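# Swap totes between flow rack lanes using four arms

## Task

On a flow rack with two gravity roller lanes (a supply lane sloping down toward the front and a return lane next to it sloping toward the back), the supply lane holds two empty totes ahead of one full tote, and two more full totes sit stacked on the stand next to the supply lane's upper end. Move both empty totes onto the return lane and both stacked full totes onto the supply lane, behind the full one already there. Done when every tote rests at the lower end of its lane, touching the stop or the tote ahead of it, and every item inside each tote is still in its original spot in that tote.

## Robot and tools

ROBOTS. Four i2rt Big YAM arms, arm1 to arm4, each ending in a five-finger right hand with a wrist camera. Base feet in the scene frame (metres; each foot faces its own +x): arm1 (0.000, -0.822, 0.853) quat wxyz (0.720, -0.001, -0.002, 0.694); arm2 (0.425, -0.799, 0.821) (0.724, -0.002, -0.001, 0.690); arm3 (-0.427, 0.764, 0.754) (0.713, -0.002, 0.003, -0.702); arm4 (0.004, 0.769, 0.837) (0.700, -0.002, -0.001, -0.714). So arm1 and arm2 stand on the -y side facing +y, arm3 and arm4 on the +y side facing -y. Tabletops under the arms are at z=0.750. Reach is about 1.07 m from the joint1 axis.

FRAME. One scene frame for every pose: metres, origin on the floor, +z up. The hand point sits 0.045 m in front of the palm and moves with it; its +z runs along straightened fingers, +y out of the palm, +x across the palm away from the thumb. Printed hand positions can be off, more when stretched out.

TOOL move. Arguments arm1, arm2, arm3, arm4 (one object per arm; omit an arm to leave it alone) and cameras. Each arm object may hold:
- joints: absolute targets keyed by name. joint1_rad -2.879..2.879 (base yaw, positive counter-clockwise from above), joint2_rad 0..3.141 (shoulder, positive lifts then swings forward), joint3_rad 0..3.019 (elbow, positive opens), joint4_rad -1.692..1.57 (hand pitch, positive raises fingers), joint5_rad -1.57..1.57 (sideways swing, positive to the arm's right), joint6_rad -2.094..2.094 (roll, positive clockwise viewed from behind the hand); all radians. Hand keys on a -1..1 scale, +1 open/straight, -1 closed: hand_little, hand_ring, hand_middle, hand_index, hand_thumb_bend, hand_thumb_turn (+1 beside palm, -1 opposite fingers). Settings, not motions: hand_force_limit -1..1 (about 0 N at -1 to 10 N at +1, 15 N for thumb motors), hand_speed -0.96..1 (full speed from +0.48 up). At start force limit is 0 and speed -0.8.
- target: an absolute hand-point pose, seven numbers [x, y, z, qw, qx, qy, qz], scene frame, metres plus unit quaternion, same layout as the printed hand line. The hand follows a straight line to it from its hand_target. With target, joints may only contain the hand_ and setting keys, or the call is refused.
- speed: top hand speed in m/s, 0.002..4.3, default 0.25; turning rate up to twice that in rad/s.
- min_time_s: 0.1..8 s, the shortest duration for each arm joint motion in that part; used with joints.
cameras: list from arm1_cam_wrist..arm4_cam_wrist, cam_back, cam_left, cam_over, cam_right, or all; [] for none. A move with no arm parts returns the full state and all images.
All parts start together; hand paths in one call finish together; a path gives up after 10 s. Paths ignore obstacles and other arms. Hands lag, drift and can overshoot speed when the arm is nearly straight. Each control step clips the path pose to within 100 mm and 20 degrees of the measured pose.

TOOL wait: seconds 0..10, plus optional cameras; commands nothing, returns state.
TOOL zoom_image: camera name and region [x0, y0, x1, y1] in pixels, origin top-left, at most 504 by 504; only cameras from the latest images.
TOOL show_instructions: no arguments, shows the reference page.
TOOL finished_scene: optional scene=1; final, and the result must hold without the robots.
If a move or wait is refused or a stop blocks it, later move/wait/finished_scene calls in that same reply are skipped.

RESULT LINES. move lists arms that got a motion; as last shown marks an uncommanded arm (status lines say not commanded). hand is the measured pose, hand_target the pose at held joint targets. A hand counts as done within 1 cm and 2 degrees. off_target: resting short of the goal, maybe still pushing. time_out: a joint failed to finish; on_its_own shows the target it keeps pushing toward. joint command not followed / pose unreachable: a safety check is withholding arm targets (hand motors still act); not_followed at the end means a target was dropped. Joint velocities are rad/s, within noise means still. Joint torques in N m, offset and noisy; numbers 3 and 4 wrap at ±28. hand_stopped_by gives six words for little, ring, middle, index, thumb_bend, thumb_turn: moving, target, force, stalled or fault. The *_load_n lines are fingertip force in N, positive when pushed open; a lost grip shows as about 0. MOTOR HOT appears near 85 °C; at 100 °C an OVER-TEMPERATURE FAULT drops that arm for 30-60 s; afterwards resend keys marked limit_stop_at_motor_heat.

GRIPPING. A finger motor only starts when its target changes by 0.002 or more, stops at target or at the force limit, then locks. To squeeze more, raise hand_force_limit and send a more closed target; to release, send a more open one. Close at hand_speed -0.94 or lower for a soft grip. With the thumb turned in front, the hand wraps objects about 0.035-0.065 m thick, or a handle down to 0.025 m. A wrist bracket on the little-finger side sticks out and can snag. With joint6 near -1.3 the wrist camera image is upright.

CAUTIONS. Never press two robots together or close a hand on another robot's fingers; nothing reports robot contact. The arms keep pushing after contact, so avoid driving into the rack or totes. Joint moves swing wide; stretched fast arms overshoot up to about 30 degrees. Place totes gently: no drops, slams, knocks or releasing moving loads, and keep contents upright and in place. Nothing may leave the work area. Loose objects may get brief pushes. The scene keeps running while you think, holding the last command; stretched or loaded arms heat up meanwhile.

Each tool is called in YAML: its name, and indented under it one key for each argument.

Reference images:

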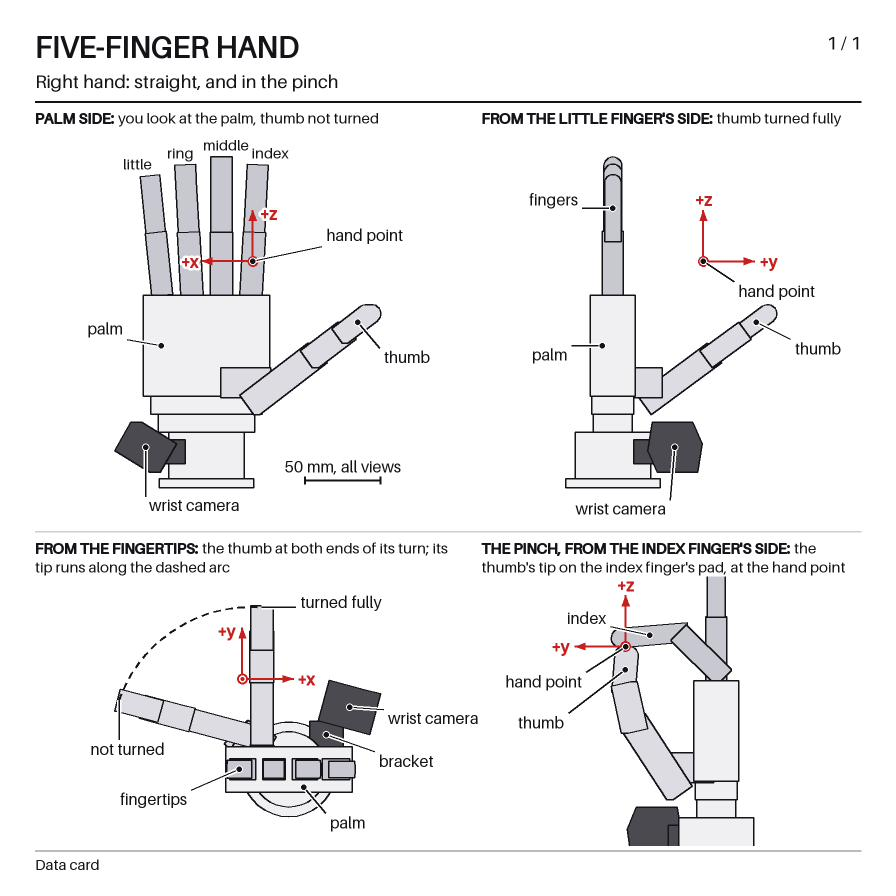

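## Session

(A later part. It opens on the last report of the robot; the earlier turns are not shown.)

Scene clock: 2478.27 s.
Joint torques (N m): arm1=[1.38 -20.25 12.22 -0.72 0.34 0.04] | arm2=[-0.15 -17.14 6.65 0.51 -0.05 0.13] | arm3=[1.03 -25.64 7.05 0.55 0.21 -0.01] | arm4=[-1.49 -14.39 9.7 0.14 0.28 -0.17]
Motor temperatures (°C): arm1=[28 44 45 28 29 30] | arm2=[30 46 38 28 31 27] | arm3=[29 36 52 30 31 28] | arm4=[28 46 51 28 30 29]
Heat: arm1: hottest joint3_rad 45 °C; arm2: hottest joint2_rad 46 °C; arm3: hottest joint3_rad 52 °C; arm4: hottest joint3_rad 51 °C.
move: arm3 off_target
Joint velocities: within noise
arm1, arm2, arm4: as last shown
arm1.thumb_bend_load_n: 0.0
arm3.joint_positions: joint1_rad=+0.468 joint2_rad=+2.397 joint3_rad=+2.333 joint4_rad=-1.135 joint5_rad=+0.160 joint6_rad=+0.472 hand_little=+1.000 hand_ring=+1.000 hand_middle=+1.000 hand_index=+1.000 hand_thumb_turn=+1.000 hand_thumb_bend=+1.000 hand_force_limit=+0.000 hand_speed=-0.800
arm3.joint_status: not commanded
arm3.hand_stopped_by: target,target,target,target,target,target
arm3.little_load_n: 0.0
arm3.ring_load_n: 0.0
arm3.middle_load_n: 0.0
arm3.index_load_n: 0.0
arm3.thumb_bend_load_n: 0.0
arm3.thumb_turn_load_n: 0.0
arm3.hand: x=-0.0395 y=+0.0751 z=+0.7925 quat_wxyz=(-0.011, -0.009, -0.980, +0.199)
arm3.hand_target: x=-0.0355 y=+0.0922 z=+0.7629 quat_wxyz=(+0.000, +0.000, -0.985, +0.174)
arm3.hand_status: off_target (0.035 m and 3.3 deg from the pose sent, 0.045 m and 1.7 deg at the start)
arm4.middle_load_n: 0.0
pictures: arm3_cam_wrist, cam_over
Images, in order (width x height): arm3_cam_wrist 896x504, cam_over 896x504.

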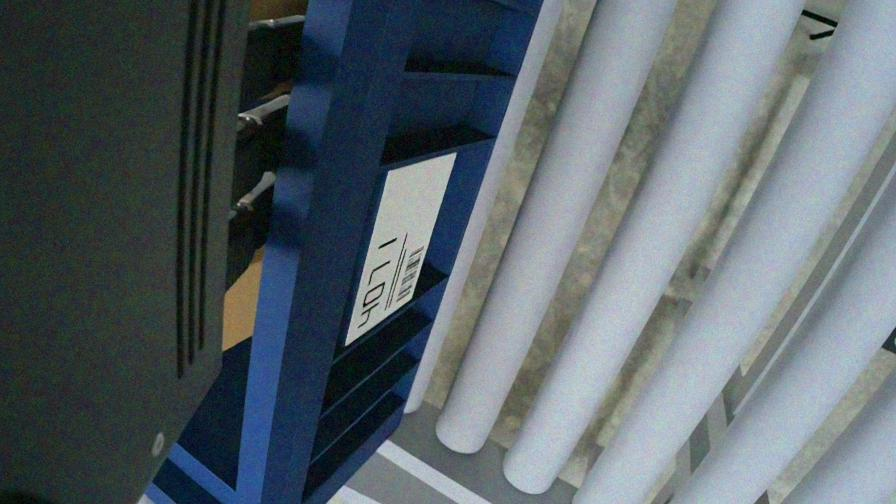

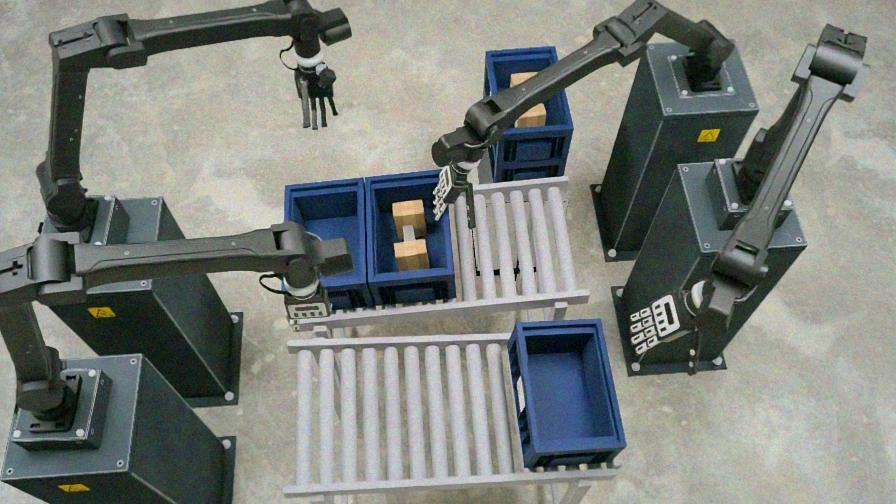

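move:
  arm1: {"target":[-0.195,-0.285,0.738,0,0.7071,0.7071,0],"speed":0.15}
  arm2: {"target":[0.195,-0.232,0.738,0,0.7071,-0.7071,0],"speed":0.15}
  cameras: ["cam_over","arm1_cam_wrist","arm2_cam_wrist"]

Scene clock: 2491.10 s.
Joint torques (N m): arm1=[0.5 -22.18 7.84 -0.08 0.35 -0.15] | arm2=[0.32 -16.62 5.65 0.53 -0.04 0.14] | arm3=[1.61 -25.35 7.2 0.72 0.19 0.08] | arm4=[-1.61 -13.98 9.72 0.2 0.27 -0.15]
Motor temperatures (°C): arm1=[28 44 45 28 29 30] | arm2=[30 46 38 28 31 27] | arm3=[29 35 51 30 31 28] | arm4=[28 45 51 28 30 29]
Heat: arm1: hottest joint3_rad 45 °C; arm2: hottest joint2_rad 46 °C; arm3: hottest joint3_rad 51 °C; arm4: hottest joint3_rad 51 °C.
move: arm1 done; arm2 done
Joint velocities: within noise
arm1.joint_positions: joint1_rad=+0.470 joint2_rad=+2.249 joint3_rad=+1.619 joint4_rad=-0.945 joint5_rad=-0.008 joint6_rad=-1.139 hand_little=+1.000 hand_ring=+0.250 hand_middle=+0.250 hand_index=+0.250 hand_thumb_turn=-1.000 hand_thumb_bend=+1.000 hand_force_limit=+0.000 hand_speed=-0.300
arm1.joint_status: not commanded
arm1.hand_stopped_by: target,target,target,target,target,target
arm1.little_load_n: 0.0
arm1.ring_load_n: 0.0
arm1.middle_load_n: 0.0
arm1.index_load_n: 0.0
arm1.thumb_bend_load_n: 0.0
arm1.thumb_turn_load_n: 0.0
arm1.hand: x=-0.1998 y=-0.2898 z=+0.7415 quat_wxyz=(+0.002, +0.707, +0.707, -0.002)
arm1.hand_target: x=-0.1950 y=-0.2851 z=+0.7381 quat_wxyz=(+0.000, +0.707, +0.707, +0.000)
arm1.hand_status: done (0.008 m and 0.3 deg from the pose sent, 0.191 m and 0.7 deg at the start)
arm2.joint_positions: joint1_rad=+0.346 joint2_rad=+2.069 joint3_rad=+1.399 joint4_rad=-0.899 joint5_rad=-0.003 joint6_rad=+1.868 hand_little=+1.000 hand_ring=+0.250 hand_middle=+0.250 hand_index=+0.250 hand_thumb_turn=-1.000 hand_thumb_bend=+1.000 hand_force_limit=+0.000 hand_speed=-0.300
arm2.joint_status: not commanded
arm2.hand_stopped_by: target,target,target,target,target,target
arm2.little_load_n: 0.0
arm2.ring_load_n: 0.0
arm2.middle_load_n: 0.0
arm2.index_load_n: 0.0
arm2.thumb_bend_load_n: -0.5
arm2.thumb_turn_load_n: 0.0
arm2.hand: x=+0.1998 y=-0.2313 z=+0.7445 quat_wxyz=(+0.000, +0.708, -0.707, +0.001)
arm2.hand_target: x=+0.1950 y=-0.2322 z=+0.7381 quat_wxyz=(+0.000, +0.707, -0.707, +0.000)
arm2.hand_status: done (0.008 m and 0.1 deg from the pose sent, 0.198 m and 1.0 deg at the start)
arm3, arm4: as last shown
arm4.thumb_bend_load_n: -0.5
arm4.thumb_turn_load_n: -0.5
pictures: arm1_cam_wrist, arm2_cam_wrist, cam_over
Images, in order (width x height): arm1_cam_wrist 896x504, arm2_cam_wrist 896x504, cam_over 896x504.

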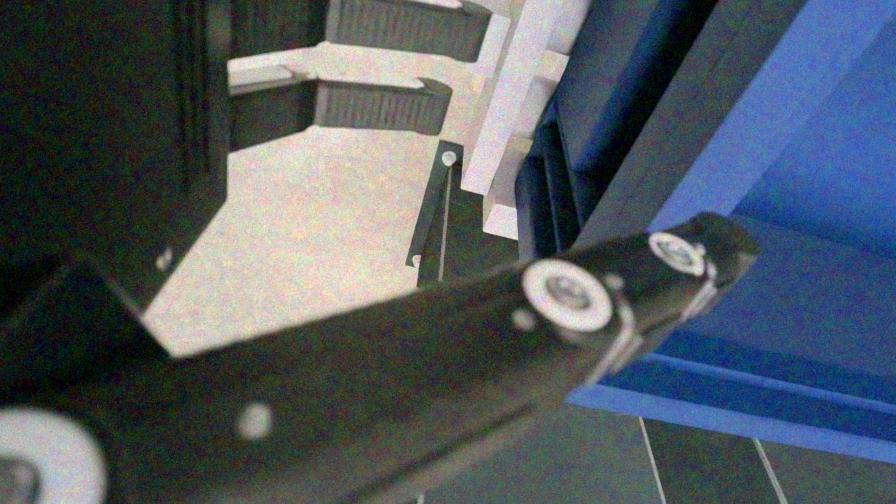

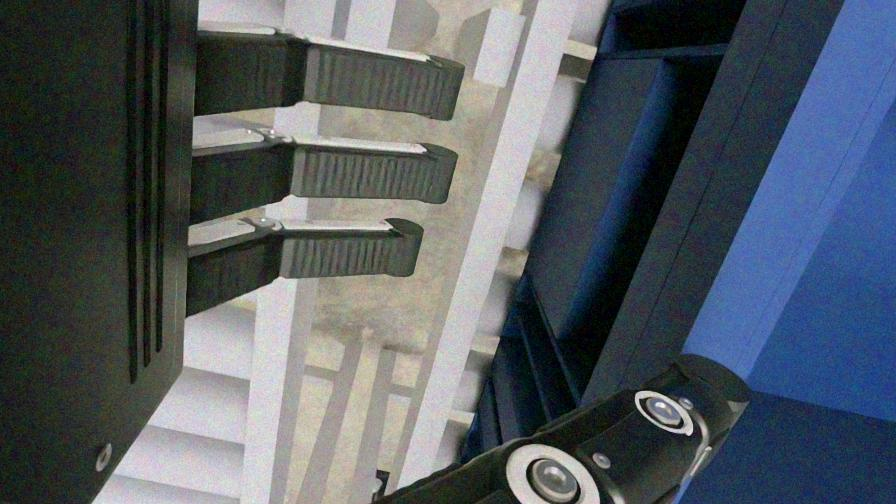

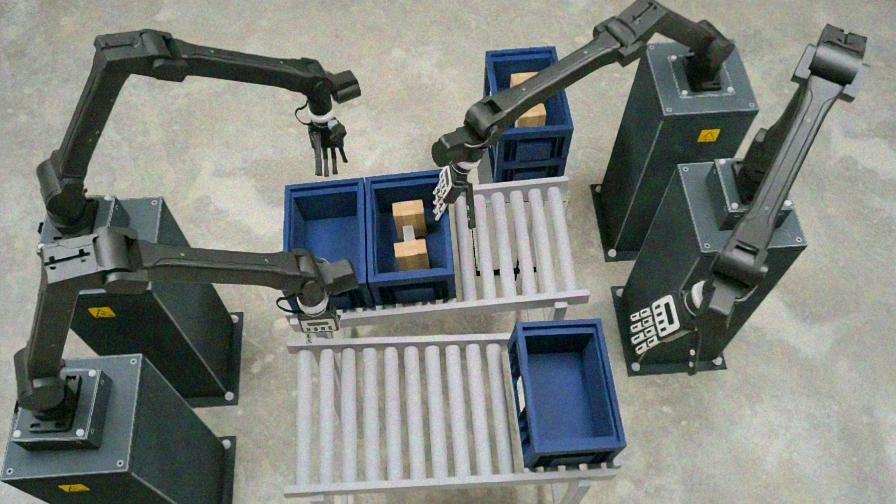

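move:
  arm1: {"target":[-0.195,-0.283,0.727,0,0.7071,0.7071,0],"speed":0.1}
  arm2: {"target":[0.195,-0.232,0.722,0,0.7071,-0.7071,0],"speed":0.1}
  cameras: []

move:
  arm1: {"target":[-0.146,-0.283,0.727,0,0.7071,0.7071,0],"speed":0.06}
  arm2: {"target":[0.142,-0.232,0.722,0,0.7071,-0.7071,0],"speed":0.06}
  cameras: ["cam_over","arm1_cam_wrist","arm2_cam_wrist"]

Scene clock: 2499.33 s.
Joint torques (N m): arm1=[0.38 -21.25 8.35 -0.03 0.34 -0.15] | arm2=[0.09 -16.09 5.27 0.61 -0.04 0.11] | arm3=[0.97 -24.64 7.32 0.49 0.17 0.06] | arm4=[-2.08 -14.15 9.61 0.25 0.29 -0.14]
Motor temperatures (°C): arm1=[28 44 44 28 29 30] | arm2=[30 45 38 28 31 27] | arm3=[29 35 50 30 31 28] | arm4=[28 45 52 28 30 29]
Heat: arm1: hottest joint2_rad 44 °C; arm2: hottest joint2_rad 45 °C; arm3: hottest joint3_rad 50 °C; arm4: hottest joint3_rad 52 °C.
move: arm1 off_target; arm2 off_target
Joint velocities: within noise
arm1.joint_positions: joint1_rad=+0.470 joint2_rad=+2.258 joint3_rad=+1.619 joint4_rad=-0.930 joint5_rad=-0.008 joint6_rad=-1.139 hand_little=+1.000 hand_ring=+0.250 hand_middle=+0.250 hand_index=+0.250 hand_thumb_turn=-1.000 hand_thumb_bend=+1.000 hand_force_limit=+0.000 hand_speed=-0.300
arm1.joint_status: not commanded
arm1.hand_stopped_by: target,target,target,target,target,target
arm1.little_load_n: -0.5
arm1.ring_load_n: 0.5
arm1.middle_load_n: 0.0
arm1.index_load_n: 0.0
arm1.thumb_bend_load_n: 0.0
arm1.thumb_turn_load_n: 0.0
arm1.hand: x=-0.2005 y=-0.2882 z=+0.7357 quat_wxyz=(-0.001, +0.707, +0.707, -0.001)
arm1.hand_target: x=-0.1950 y=-0.2833 z=+0.7271 quat_wxyz=(+0.000, +0.707, +0.707, +0.000)
arm1.hand_status: off_target (0.012 m and 0.2 deg from the pose sent, 0.017 m and 0.3 deg at the start)
arm2.joint_positions: joint1_rad=+0.346 joint2_rad=+2.085 joint3_rad=+1.399 joint4_rad=-0.868 joint5_rad=-0.003 joint6_rad=+1.869 hand_little=+1.000 hand_ring=+0.250 hand_middle=+0.250 hand_index=+0.250 hand_thumb_turn=-1.000 hand_thumb_bend=+1.000 hand_force_limit=+0.000 hand_speed=-0.300
arm2.joint_status: not commanded
arm2.hand_stopped_by: target,target,target,target,target,target
arm2.little_load_n: 0.0
arm2.ring_load_n: 0.0
arm2.middle_load_n: 0.0
arm2.index_load_n: 0.0
arm2.thumb_bend_load_n: 0.0
arm2.thumb_turn_load_n: 0.0
arm2.hand: x=+0.1985 y=-0.2265 z=+0.7363 quat_wxyz=(-0.004, +0.707, -0.707, -0.006)
arm2.hand_target: x=+0.1951 y=-0.2323 z=+0.7223 quat_wxyz=(+0.000, +0.707, -0.707, +0.000)
arm2.hand_status: off_target (0.016 m and 0.8 deg from the pose sent, 0.023 m and 0.1 deg at the start)
arm3, arm4: as last shown
arm4.thumb_turn_load_n: 0.0

Scene clock: 2500.83 s.
Joint torques (N m): arm1=[0.38 -23.82 6.84 -0.1 0.43 -0.2] | arm2=[0.15 -16.44 8.24 -0.46 -0.11 0.15] | arm3=[1.08 -25.17 7.16 0.72 0.17 0.08] | arm4=[-2.26 -14.33 9.76 0.16 0.27 -0.13]
Motor temperatures (°C): arm1=[28 44 44 28 29 30] | arm2=[30 45 38 28 31 27] | arm3=[29 35 50 30 31 28] | arm4=[28 45 52 28 30 29]
Heat: arm1: hottest joint2_rad 44 °C; arm2: hottest joint2_rad 45 °C; arm3: hottest joint3_rad 50 °C; arm4: hottest joint3_rad 52 °C.
move: arm1 off_target; arm2 off_target
Joint velocities: within noise
arm1.joint_positions: joint1_rad=+0.398 joint2_rad=+2.256 joint3_rad=+1.557 joint4_rad=-0.892 joint5_rad=-0.010 joint6_rad=-1.208 hand_little=+1.000 hand_ring=+0.250 hand_middle=+0.250 hand_index=+0.250 hand_thumb_turn=-1.000 hand_thumb_bend=+1.000 hand_force_limit=+0.000 hand_speed=-0.300
arm1.joint_status: not commanded
arm1.hand_stopped_by: target,target,target,target,target,target
arm1.little_load_n: 0.0
arm1.ring_load_n: 0.0
arm1.middle_load_n: 1.5
arm1.index_load_n: -0.5
arm1.thumb_bend_load_n: 0.0
arm1.thumb_turn_load_n: 0.0
arm1.hand: x=-0.1520 y=-0.2906 z=+0.7193 quat_wxyz=(+0.009, +0.708, +0.706, -0.007)
arm1.hand_target: x=-0.1460 y=-0.2830 z=+0.7271 quat_wxyz=(+0.000, +0.707, +0.707, +0.000)
arm1.hand_status: off_target (0.012 m and 1.3 deg from the pose sent, 0.055 m and 0.2 deg at the start)
arm2.joint_positions: joint1_rad=+0.433 joint2_rad=+2.122 joint3_rad=+1.421 joint4_rad=-0.873 joint5_rad=-0.002 joint6_rad=+1.954 hand_little=+1.000 hand_ring=+0.250 hand_middle=+0.250 hand_index=+0.250 hand_thumb_turn=-1.000 hand_thumb_bend=+1.000 hand_force_limit=+0.000 hand_speed=-0.300
arm2.joint_status: not commanded
arm2.hand_stopped_by: target,target,target,target,target,target
arm2.little_load_n: 0.0
arm2.ring_load_n: 0.0
arm2.middle_load_n: 1.0
arm2.index_load_n: 0.0
arm2.thumb_bend_load_n: 0.0
arm2.thumb_turn_load_n: -0.5
arm2.hand: x=+0.1512 y=-0.2418 z=+0.7214 quat_wxyz=(+0.000, +0.708, -0.706, +0.004)
arm2.hand_target: x=+0.1420 y=-0.2324 z=+0.7221 quat_wxyz=(+0.000, +0.707, -0.707, +0.000)
arm2.hand_status: off_target (0.013 m and 0.4 deg from the pose sent, 0.059 m and 0.8 deg at the start)
arm3, arm4: as last shown
arm4.ring_load_n: -0.5
arm4.thumb_bend_load_n: 0.0
pictures: arm1_cam_wrist, arm2_cam_wrist, cam_over
Images, in order (width x height): arm1_cam_wrist 896x504, arm2_cam_wrist 896x504, cam_over 896x504.

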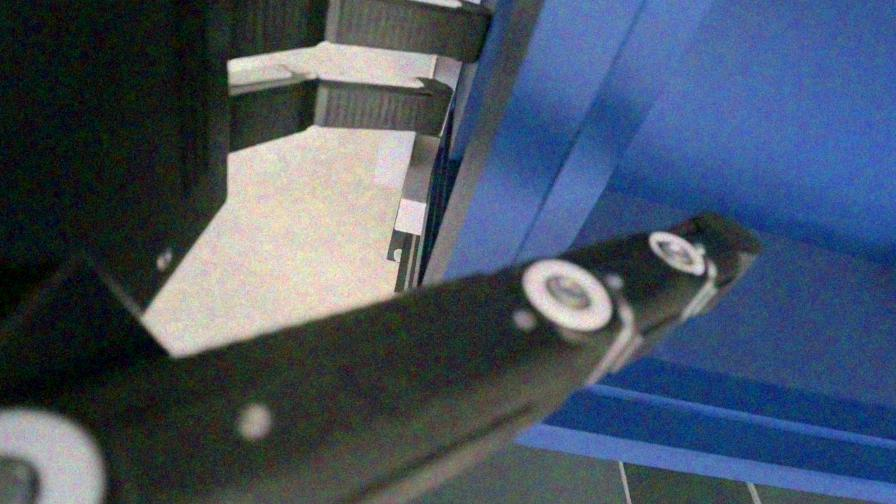

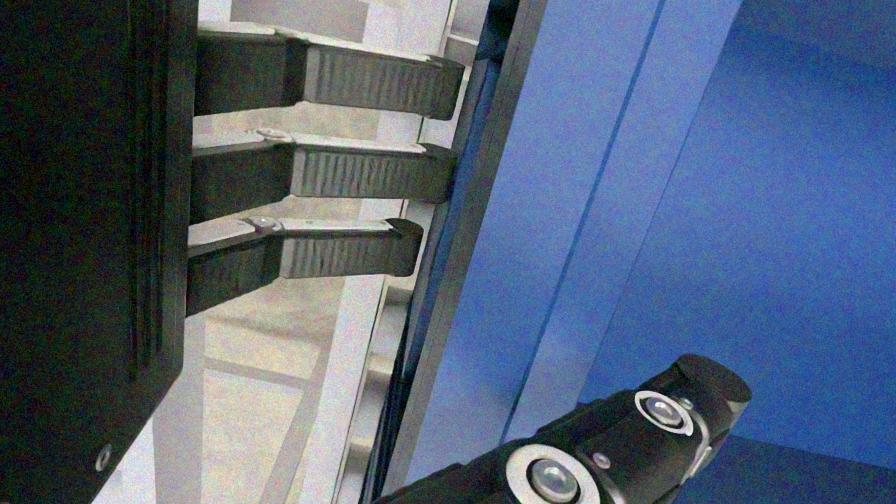

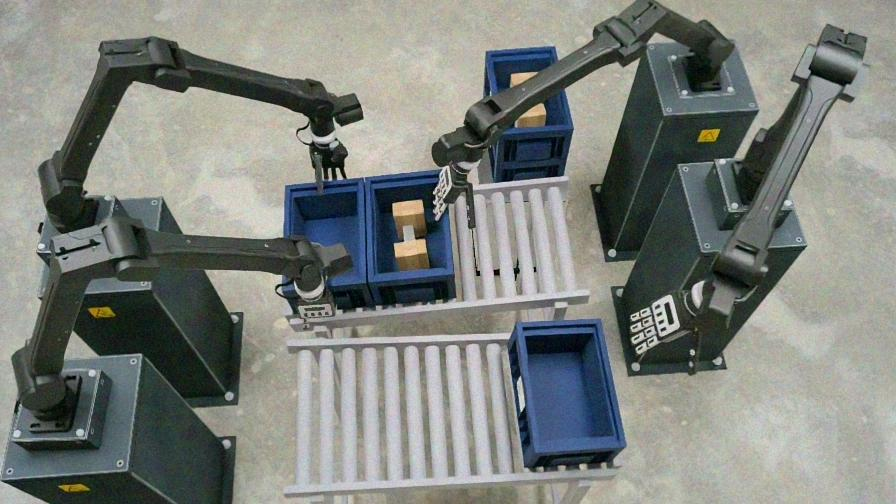

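move:
  arm1: {"target":[-0.146,-0.278,0.737,0,0.7071,0.7071,0],"speed":0.06}
  arm2: {"target":[0.142,-0.224,0.732,0,0.7071,-0.7071,0],"speed":0.06}
  cameras: []

move:
  arm1: {"joints":{"hand_speed":-0.86,"hand_force_limit":0,"hand_index":0,"hand_middle":0,"hand_ring":0,"hand_thumb_bend":0}}
  arm2: {"joints":{"hand_speed":-0.86,"hand_force_limit":0,"hand_index":0,"hand_middle":0,"hand_ring":0,"hand_thumb_bend":0}}
  cameras: ["cam_over","arm1_cam_wrist","arm2_cam_wrist"]

Scene clock: 2509.20 s.
Joint torques (N m): arm1=[0.15 -24.12 8.61 -0.9 0.44 -0.16] | arm2=[-0.26 -16.62 8.5 -0.49 -0.11 0.09] | arm3=[1.67 -25.23 7.23 0.88 0.2 0.04] | arm4=[-2.02 -14.21 9.73 0.13 0.26 -0.13]
Motor temperatures (°C): arm1=[28 45 43 28 29 30] | arm2=[30 45 39 28 31 27] | arm3=[29 35 49 30 31 28] | arm4=[28 45 52 28 30 29]
Heat: arm1: hottest joint2_rad 45 °C; arm2: hottest joint2_rad 45 °C; arm3: hottest joint3_rad 49 °C; arm4: hottest joint3_rad 52 °C.
move: arm1 off_target; arm2 off_target
Joint velocities: within noise
arm1.joint_positions: joint1_rad=+0.398 joint2_rad=+2.253 joint3_rad=+1.557 joint4_rad=-0.898 joint5_rad=-0.010 joint6_rad=-1.213 hand_little=+1.000 hand_ring=+0.250 hand_middle=+0.250 hand_index=+0.250 hand_thumb_turn=-1.000 hand_thumb_bend=+1.000 hand_force_limit=+0.000 hand_speed=-0.300
arm1.joint_status: not commanded
arm1.hand_stopped_by: target,target,target,target,target,target
arm1.little_load_n: 0.0
arm1.ring_load_n: 0.0
arm1.middle_load_n: 3.0
arm1.index_load_n: 0.0
arm1.thumb_bend_load_n: 0.0
arm1.thumb_turn_load_n: 0.0
arm1.hand: x=-0.1516 y=-0.2910 z=+0.7213 quat_wxyz=(+0.010, +0.706, +0.708, -0.007)
arm1.hand_target: x=-0.1460 y=-0.2782 z=+0.7370 quat_wxyz=(+0.000, +0.707, +0.707, +0.000)
arm1.hand_status: off_target (0.021 m and 1.4 deg from the pose sent, 0.023 m and 1.3 deg at the start)
arm2.joint_positions: joint1_rad=+0.433 joint2_rad=+2.122 joint3_rad=+1.450 joint4_rad=-0.907 joint5_rad=-0.002 joint6_rad=+1.955 hand_little=+1.000 hand_ring=+0.250 hand_middle=+0.250 hand_index=+0.250 hand_thumb_turn=-1.000 hand_thumb_bend=+1.000 hand_force_limit=+0.000 hand_speed=-0.300
arm2.joint_status: not commanded
arm2.hand_stopped_by: target,target,target,target,target,target
arm2.little_load_n: 0.0
arm2.ring_load_n: 0.0
arm2.middle_load_n: 1.5
arm2.index_load_n: 0.0
arm2.thumb_bend_load_n: 0.0
arm2.thumb_turn_load_n: 0.0
arm2.hand: x=+0.1490 y=-0.2362 z=+0.7299 quat_wxyz=(+0.001, +0.708, -0.706, +0.006)
arm2.hand_target: x=+0.1421 y=-0.2245 z=+0.7321 quat_wxyz=(+0.000, +0.707, -0.707, +0.000)
arm2.hand_status: off_target (0.014 m and 0.7 deg from the pose sent, 0.023 m and 0.5 deg at the start)
arm3: as last shown
arm4.joint_positions: joint1_rad=+1.030 joint2_rad=+1.620 joint3_rad=+1.102 joint4_rad=-0.784 joint5_rad=+0.432 joint6_rad=+0.939 hand_little=+1.000 hand_ring=+1.000 hand_middle=+1.000 hand_index=+1.000 hand_thumb_turn=+1.000 hand_thumb_bend=+1.000 hand_force_limit=+0.000 hand_speed=-0.800
arm4.joint_status: not commanded
arm4.hand_stopped_by: target,target,target,target,target,target
arm4.little_load_n: 0.0
arm4.ring_load_n: 0.0
arm4.middle_load_n: 0.0
arm4.index_load_n: 0.0
arm4.thumb_bend_load_n: -0.5
arm4.thumb_turn_load_n: 0.0
arm4.hand: x=+0.4193 y=+0.4833 z=+0.8829 quat_wxyz=(+0.012, +0.005, -0.968, +0.252)
arm4.hand_target: x=+0.4294 y=+0.4704 z=+0.9001 quat_wxyz=(+0.000, +0.000, -0.966, +0.259)
arm4.hand_status: not commanded

Scene clock: 2513.43 s.
Joint torques (N m): arm1=[0.21 -23.77 8.65 -0.87 0.68 -0.14] | arm2=[0.03 -17.73 8.38 -0.36 -0.53 0.07] | arm3=[2.02 -25.47 7.38 0.53 0.21 0.09] | arm4=[-1.61 -14.21 9.84 0.21 0.28 -0.15]
Motor temperatures (°C): arm1=[28 45 43 28 29 30] | arm2=[30 45 39 28 31 27] | arm3=[29 35 49 30 31 28] | arm4=[28 45 52 28 30 29]
Heat: arm1: hottest joint2_rad 45 °C; arm2: hottest joint2_rad 45 °C; arm3: hottest joint3_rad 49 °C; arm4: hottest joint3_rad 52 °C.
move: arm1 off_target; arm2 off_target
Joint velocities: within noise
arm1.joint_positions: joint1_rad=+0.397 joint2_rad=+2.248 joint3_rad=+1.557 joint4_rad=-0.899 joint5_rad=-0.017 joint6_rad=-1.216 hand_little=+1.000 hand_ring=+0.000 hand_middle=+0.201 hand_index=+0.000 hand_thumb_turn=-1.000 hand_thumb_bend=+0.463 hand_force_limit=+0.000 hand_speed=-0.860
arm1.joint_status: hand_middle off_target (ended at +0.201, target +0.000); hand_thumb_bend off_target (ended at +0.463, target +0.000); the others done
arm1.hand_stopped_by: target,target,force,target,force,target
arm1.little_load_n: 0.0
arm1.ring_load_n: 0.0
arm1.middle_load_n: 9.5
arm1.index_load_n: 0.0
arm1.thumb_bend_load_n: 7.0
arm1.thumb_turn_load_n: 2.0
arm1.hand: x=-0.1526 y=-0.2902 z=+0.7237 quat_wxyz=(+0.007, +0.705, +0.709, -0.010)
arm1.hand_target: x=-0.1460 y=-0.2783 z=+0.7370 quat_wxyz=(+0.000, +0.707, +0.707, +0.000)
arm1.hand_status: not commanded
arm2.joint_positions: joint1_rad=+0.428 joint2_rad=+2.132 joint3_rad=+1.450 joint4_rad=-0.909 joint5_rad=+0.007 joint6_rad=+1.957 hand_little=+1.000 hand_ring=+0.000 hand_middle=+0.110 hand_index=+0.000 hand_thumb_turn=-1.000 hand_thumb_bend=+0.784 hand_force_limit=+0.000 hand_speed=-0.860
arm2.joint_status: hand_middle off_target (ended at +0.110, target +0.000); hand_thumb_bend off_target (ended at +0.784, target +0.000); the others done
arm2.hand_stopped_by: target,target,force,target,force,target
arm2.little_load_n: 0.0
arm2.ring_load_n: 0.0
arm2.middle_load_n: 6.5
arm2.index_load_n: 0.5
arm2.thumb_bend_load_n: 7.5
arm2.thumb_turn_load_n: 0.5
arm2.hand: x=+0.1546 y=-0.2367 z=+0.7231 quat_wxyz=(-0.001, +0.705, -0.709, +0.013)
arm2.hand_target: x=+0.1422 y=-0.2244 z=+0.7322 quat_wxyz=(+0.000, +0.707, -0.707, +0.000)
arm2.hand_status: not commanded
arm3, arm4: as last shown
arm3.thumb_bend_load_n: -0.5
arm4.ring_load_n: 0.5
arm4.thumb_bend_load_n: 0.0
pictures: arm1_cam_wrist, arm2_cam_wrist, cam_over
Images, in order (width x height): arm1_cam_wrist 896x504, arm2_cam_wrist 896x504, cam_over 896x504.

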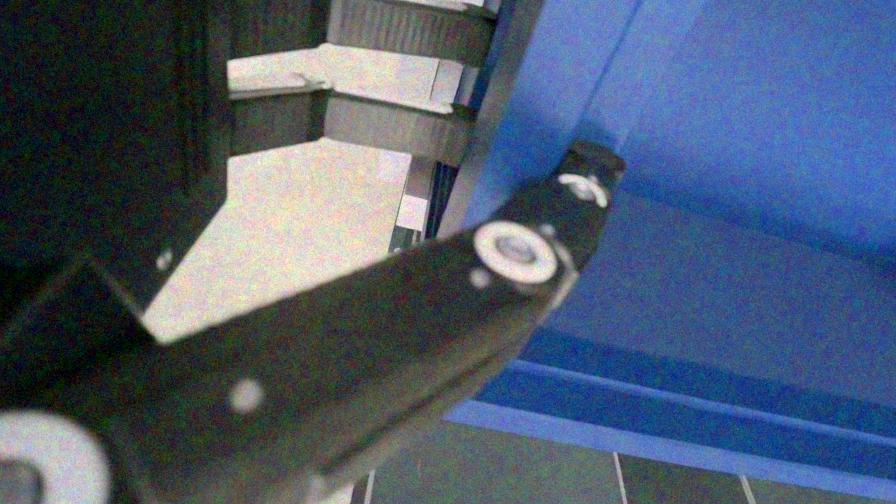

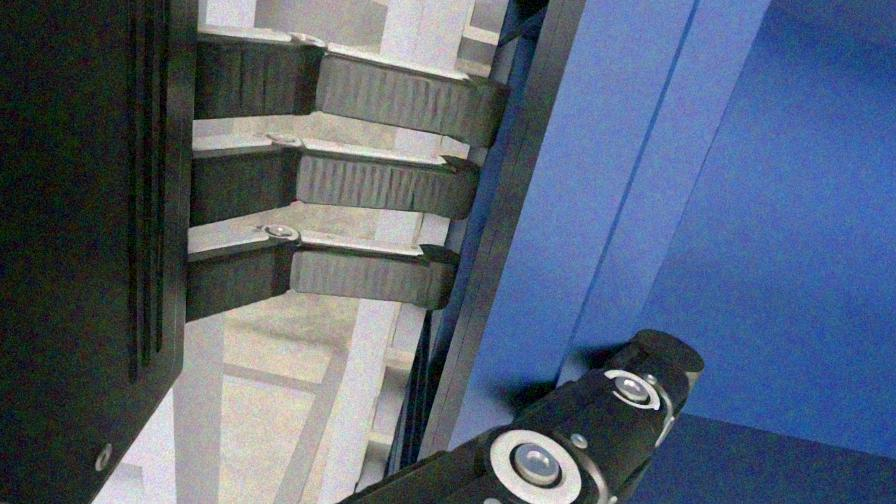

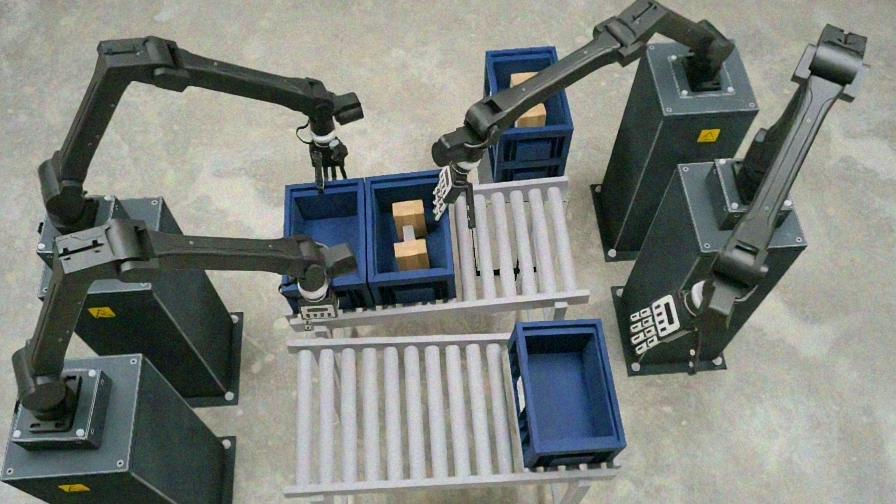

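move:
  arm1: {"target":[-0.146,-0.283,0.785,0,0.7071,0.7071,0],"speed":0.06}
  arm2: {"target":[0.142,-0.232,0.780,0,0.7071,-0.7071,0],"speed":0.06}
  cameras: ["cam_over","cam_left","arm2_cam_wrist"]

Scene clock: 2520.33 s.
Joint torques (N m): arm1=[0.73 -24.59 8.62 -1.06 0.36 -0.11] | arm2=[0.44 -19.37 8.21 -0.54 -0.26 0.05] | arm3=[1.38 -24.82 7.36 0.92 0.14 0.08] | arm4=[-1.85 -13.74 9.74 0.23 0.28 -0.17]
Motor temperatures (°C): arm1=[28 45 42 28 29 30] | arm2=[30 46 39 28 31 27] | arm3=[29 35 48 30 31 28] | arm4=[28 45 52 28 30 29]
Heat: arm1: hottest joint2_rad 45 °C; arm2: hottest joint2_rad 46 °C; arm3: hottest joint3_rad 48 °C; arm4: hottest joint3_rad 52 °C.
move: arm1 off_target; arm2 off_target
Joint velocities: within noise
arm1.joint_positions: joint1_rad=+0.393 joint2_rad=+2.181 joint3_rad=+1.557 joint4_rad=-0.975 joint5_rad=-0.009 joint6_rad=-1.218 hand_little=+1.000 hand_ring=+0.000 hand_middle=+0.200 hand_index=+0.000 hand_thumb_turn=-1.000 hand_thumb_bend=+0.461 hand_force_limit=+0.000 hand_speed=-0.860
arm1.joint_status: not commanded
arm1.hand_stopped_by: target,target,force,target,force,target
arm1.little_load_n: 0.0
arm1.ring_load_n: 0.0
arm1.middle_load_n: 0.0
arm1.index_load_n: 5.0
arm1.thumb_bend_load_n: 0.0
arm1.thumb_turn_load_n: 0.0
arm1.hand: x=-0.1478 y=-0.2929 z=+0.7641 quat_wxyz=(+0.012, +0.706, +0.708, -0.008)
arm1.hand_target: x=-0.1459 y=-0.2833 z=+0.7847 quat_wxyz=(+0.000, +0.707, +0.707, +0.000)
arm1.hand_status: off_target (0.023 m and 1.6 deg from the pose sent, 0.062 m and 1.4 deg at the start)
arm2.joint_positions: joint1_rad=+0.429 joint2_rad=+2.066 joint3_rad=+1.452 joint4_rad=-0.991 joint5_rad=+0.002 joint6_rad=+1.964 hand_little=+1.000 hand_ring=+0.000 hand_middle=+0.109 hand_index=+0.000 hand_thumb_turn=-1.000 hand_thumb_bend=+0.783 hand_force_limit=+0.000 hand_speed=-0.860
arm2.joint_status: not commanded
arm2.hand_stopped_by: target,target,force,target,force,target
arm2.little_load_n: 0.0
arm2.ring_load_n: 3.0
arm2.middle_load_n: 0.0
arm2.index_load_n: 0.0
arm2.thumb_bend_load_n: 0.0
arm2.thumb_turn_load_n: 0.0
arm2.hand: x=+0.1562 y=-0.2439 z=+0.7596 quat_wxyz=(+0.005, +0.703, -0.711, +0.019)
arm2.hand_target: x=+0.1423 y=-0.2327 z=+0.7802 quat_wxyz=(+0.000, +0.707, -0.707, +0.000)
arm2.hand_status: off_target (0.028 m and 2.3 deg from the pose sent, 0.058 m and 1.5 deg at the start)
arm3, arm4: as last shown
arm3.joint_positions: joint1_rad=+0.468 joint2_rad=+2.397 joint3_rad=+2.331 joint4_rad=-1.135 joint5_rad=+0.160 joint6_rad=+0.472 hand_little=+1.000 hand_ring=+1.000 hand_middle=+1.000 hand_index=+1.000 hand_thumb_turn=+1.000 hand_thumb_bend=+1.000 hand_force_limit=+0.000 hand_speed=-0.800
arm3.little_load_n: -0.5
arm3.thumb_bend_load_n: 0.0
arm3.hand: x=-0.0394 y=+0.0757 z=+0.7919 quat_wxyz=(-0.011, -0.008, -0.980, +0.198)
arm3.hand_target: x=-0.0354 y=+0.0922 z=+0.7628 quat_wxyz=(+0.000, +0.000, -0.985, +0.174)
arm4.ring_load_n: 0.0
pictures: arm2_cam_wrist, cam_left, cam_over
Images, in order (width x height): arm2_cam_wrist 896x504, cam_left 896x504, cam_over 896x504.

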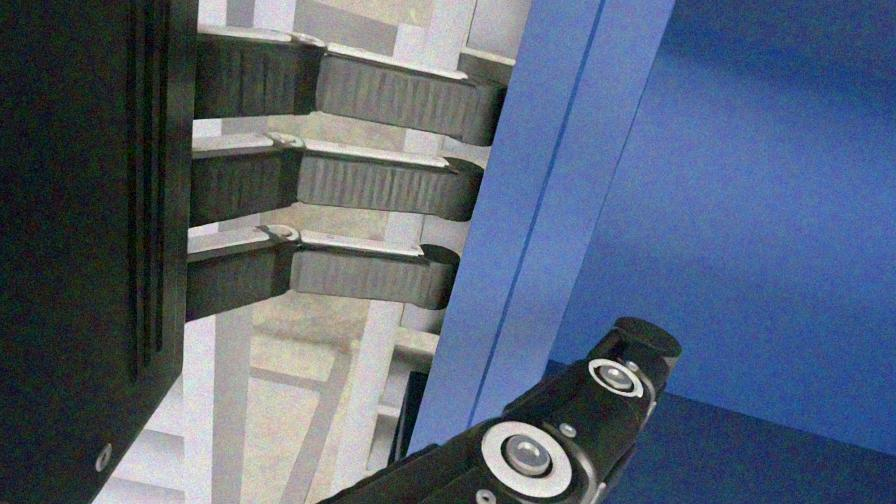

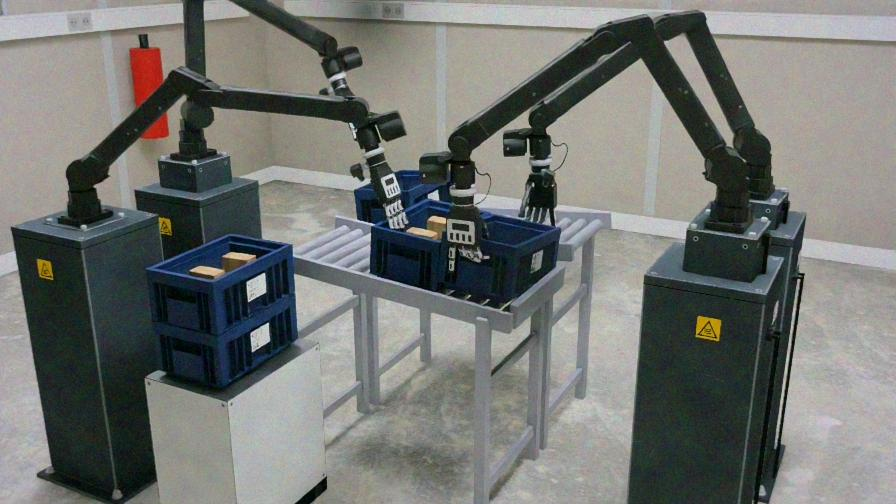

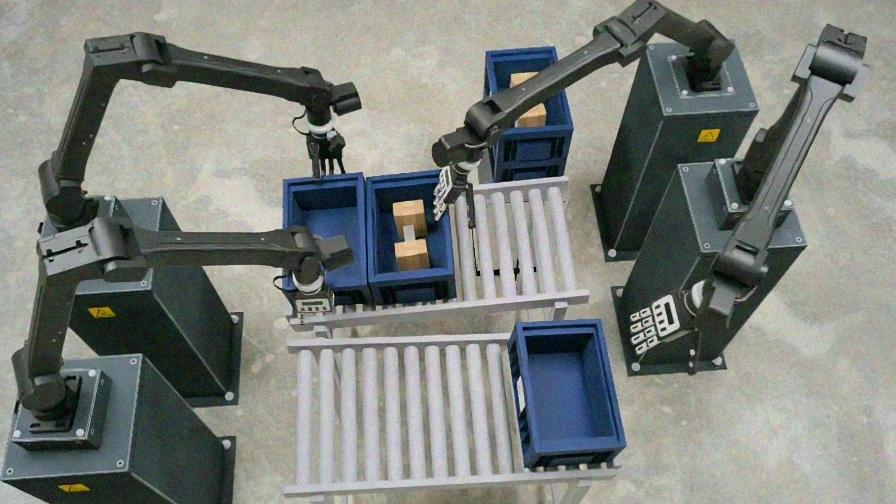

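move:
  arm1: {"target":[-0.144,-0.280,0.880,0,0.7071,0.7071,0],"speed":0.1}
  arm2: {"target":[0.144,-0.229,0.875,0,0.7071,-0.7071,0],"speed":0.1}
  cameras: ["cam_over","cam_left"]

Scene clock: 2531.70 s.
Joint torques (N m): arm1=[1.32 -24.18 12.21 -1.13 0.34 -0.16] | arm2=[0.21 -18.02 9.42 -0.69 -0.11 0] | arm3=[1.55 -26.29 7.32 0.51 0.11 0.03] | arm4=[-1.67 -14.1 9.61 0.17 0.28 -0.11]
Motor temperatures (°C): arm1=[28 45 42 28 29 30] | arm2=[30 46 38 28 31 27] | arm3=[29 35 48 30 31 28] | arm4=[28 45 53 28 30 29]
Heat: arm1: hottest joint2_rad 45 °C; arm2: hottest joint2_rad 46 °C; arm3: hottest joint3_rad 48 °C; arm4: hottest joint3_rad 53 °C.
move: arm1 off_target; arm2 off_target
Joint velocities: within noise
arm1.joint_positions: joint1_rad=+0.380 joint2_rad=+2.066 joint3_rad=+1.608 joint4_rad=-1.172 joint5_rad=-0.008 joint6_rad=-1.219 hand_little=+1.000 hand_ring=+0.000 hand_middle=+0.200 hand_index=+0.001 hand_thumb_turn=-1.000 hand_thumb_bend=+0.463 hand_force_limit=+0.000 hand_speed=-0.860
arm1.joint_status: not commanded
arm1.hand_stopped_by: target,target,force,target,force,target
arm1.little_load_n: 0.0
arm1.ring_load_n: 0.0
arm1.middle_load_n: 0.0
arm1.index_load_n: 9.0
arm1.thumb_bend_load_n: 4.0
arm1.thumb_turn_load_n: 1.5
arm1.hand: x=-0.1382 y=-0.2990 z=+0.8496 quat_wxyz=(+0.026, +0.711, +0.703, -0.014)
arm1.hand_target: x=-0.1437 y=-0.2812 z=+0.8802 quat_wxyz=(+0.000, +0.707, +0.707, +0.000)
arm1.hand_status: off_target (0.036 m and 3.5 deg from the pose sent, 0.117 m and 1.7 deg at the start)
arm2.joint_positions: joint1_rad=+0.429 joint2_rad=+1.951 joint3_rad=+1.548 joint4_rad=-1.197 joint5_rad=-0.001 joint6_rad=+1.964 hand_little=+1.000 hand_ring=+0.000 hand_middle=+0.109 hand_index=+0.000 hand_thumb_turn=-1.000 hand_thumb_bend=+0.783 hand_force_limit=+0.000 hand_speed=-0.860
arm2.joint_status: not commanded
arm2.hand_stopped_by: target,target,force,target,force,target
arm2.little_load_n: 0.0
arm2.ring_load_n: 0.0
arm2.middle_load_n: 0.0
arm2.index_load_n: 0.0
arm2.thumb_bend_load_n: 0.0
arm2.thumb_turn_load_n: 0.0
arm2.hand: x=+0.1534 y=-0.2395 z=+0.8564 quat_wxyz=(+0.005, +0.703, -0.711, +0.015)
arm2.hand_target: x=+0.1443 y=-0.2295 z=+0.8752 quat_wxyz=(+0.000, +0.707, -0.707, +0.000)
arm2.hand_status: off_target (0.023 m and 1.9 deg from the pose sent, 0.117 m and 2.3 deg at the start)
arm3, arm4: as last shown
arm3.little_load_n: 0.0
pictures: cam_left, cam_over
Images, in order (width x height): cam_left 896x504, cam_over 896x504.

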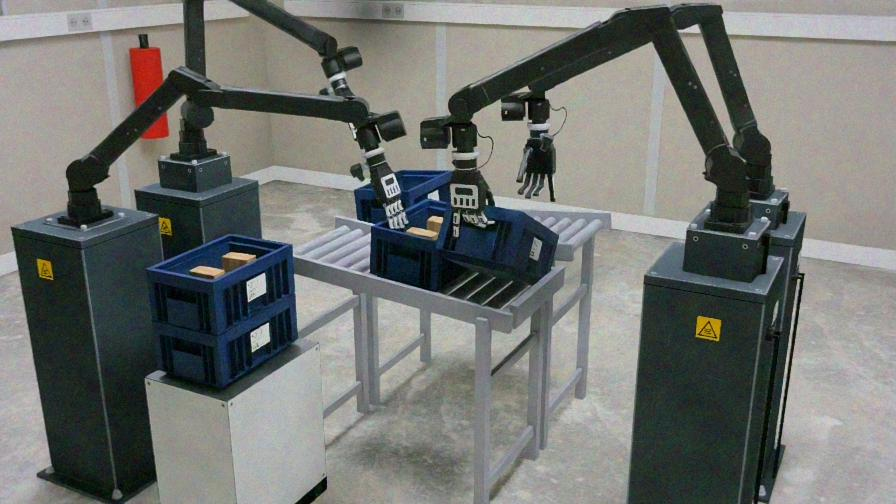

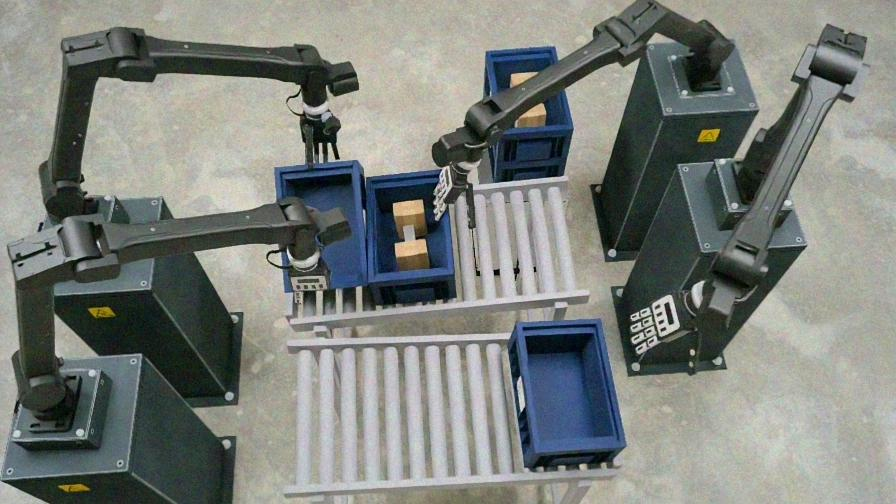

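zoom_image:
  camera: "cam_left"
  region: [340, 160, 600, 340]

zoom_image:
  camera: "cam_over"
  region: [250, 140, 490, 330]

Scaled by 1.938.

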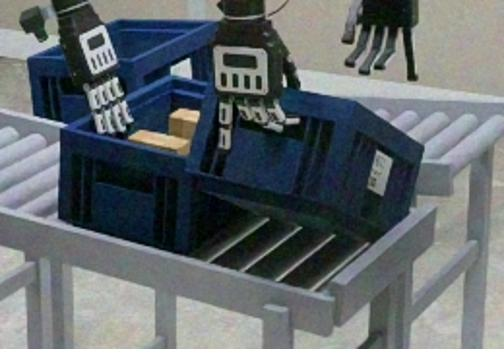

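Scaled by 2.100.

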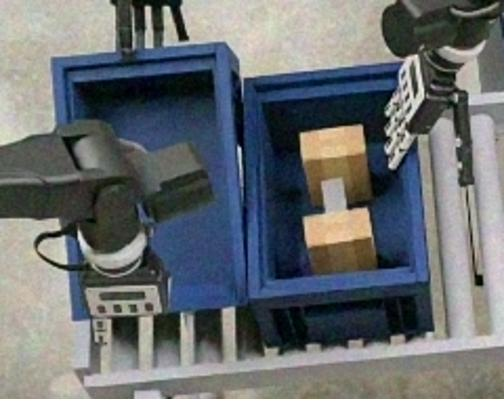

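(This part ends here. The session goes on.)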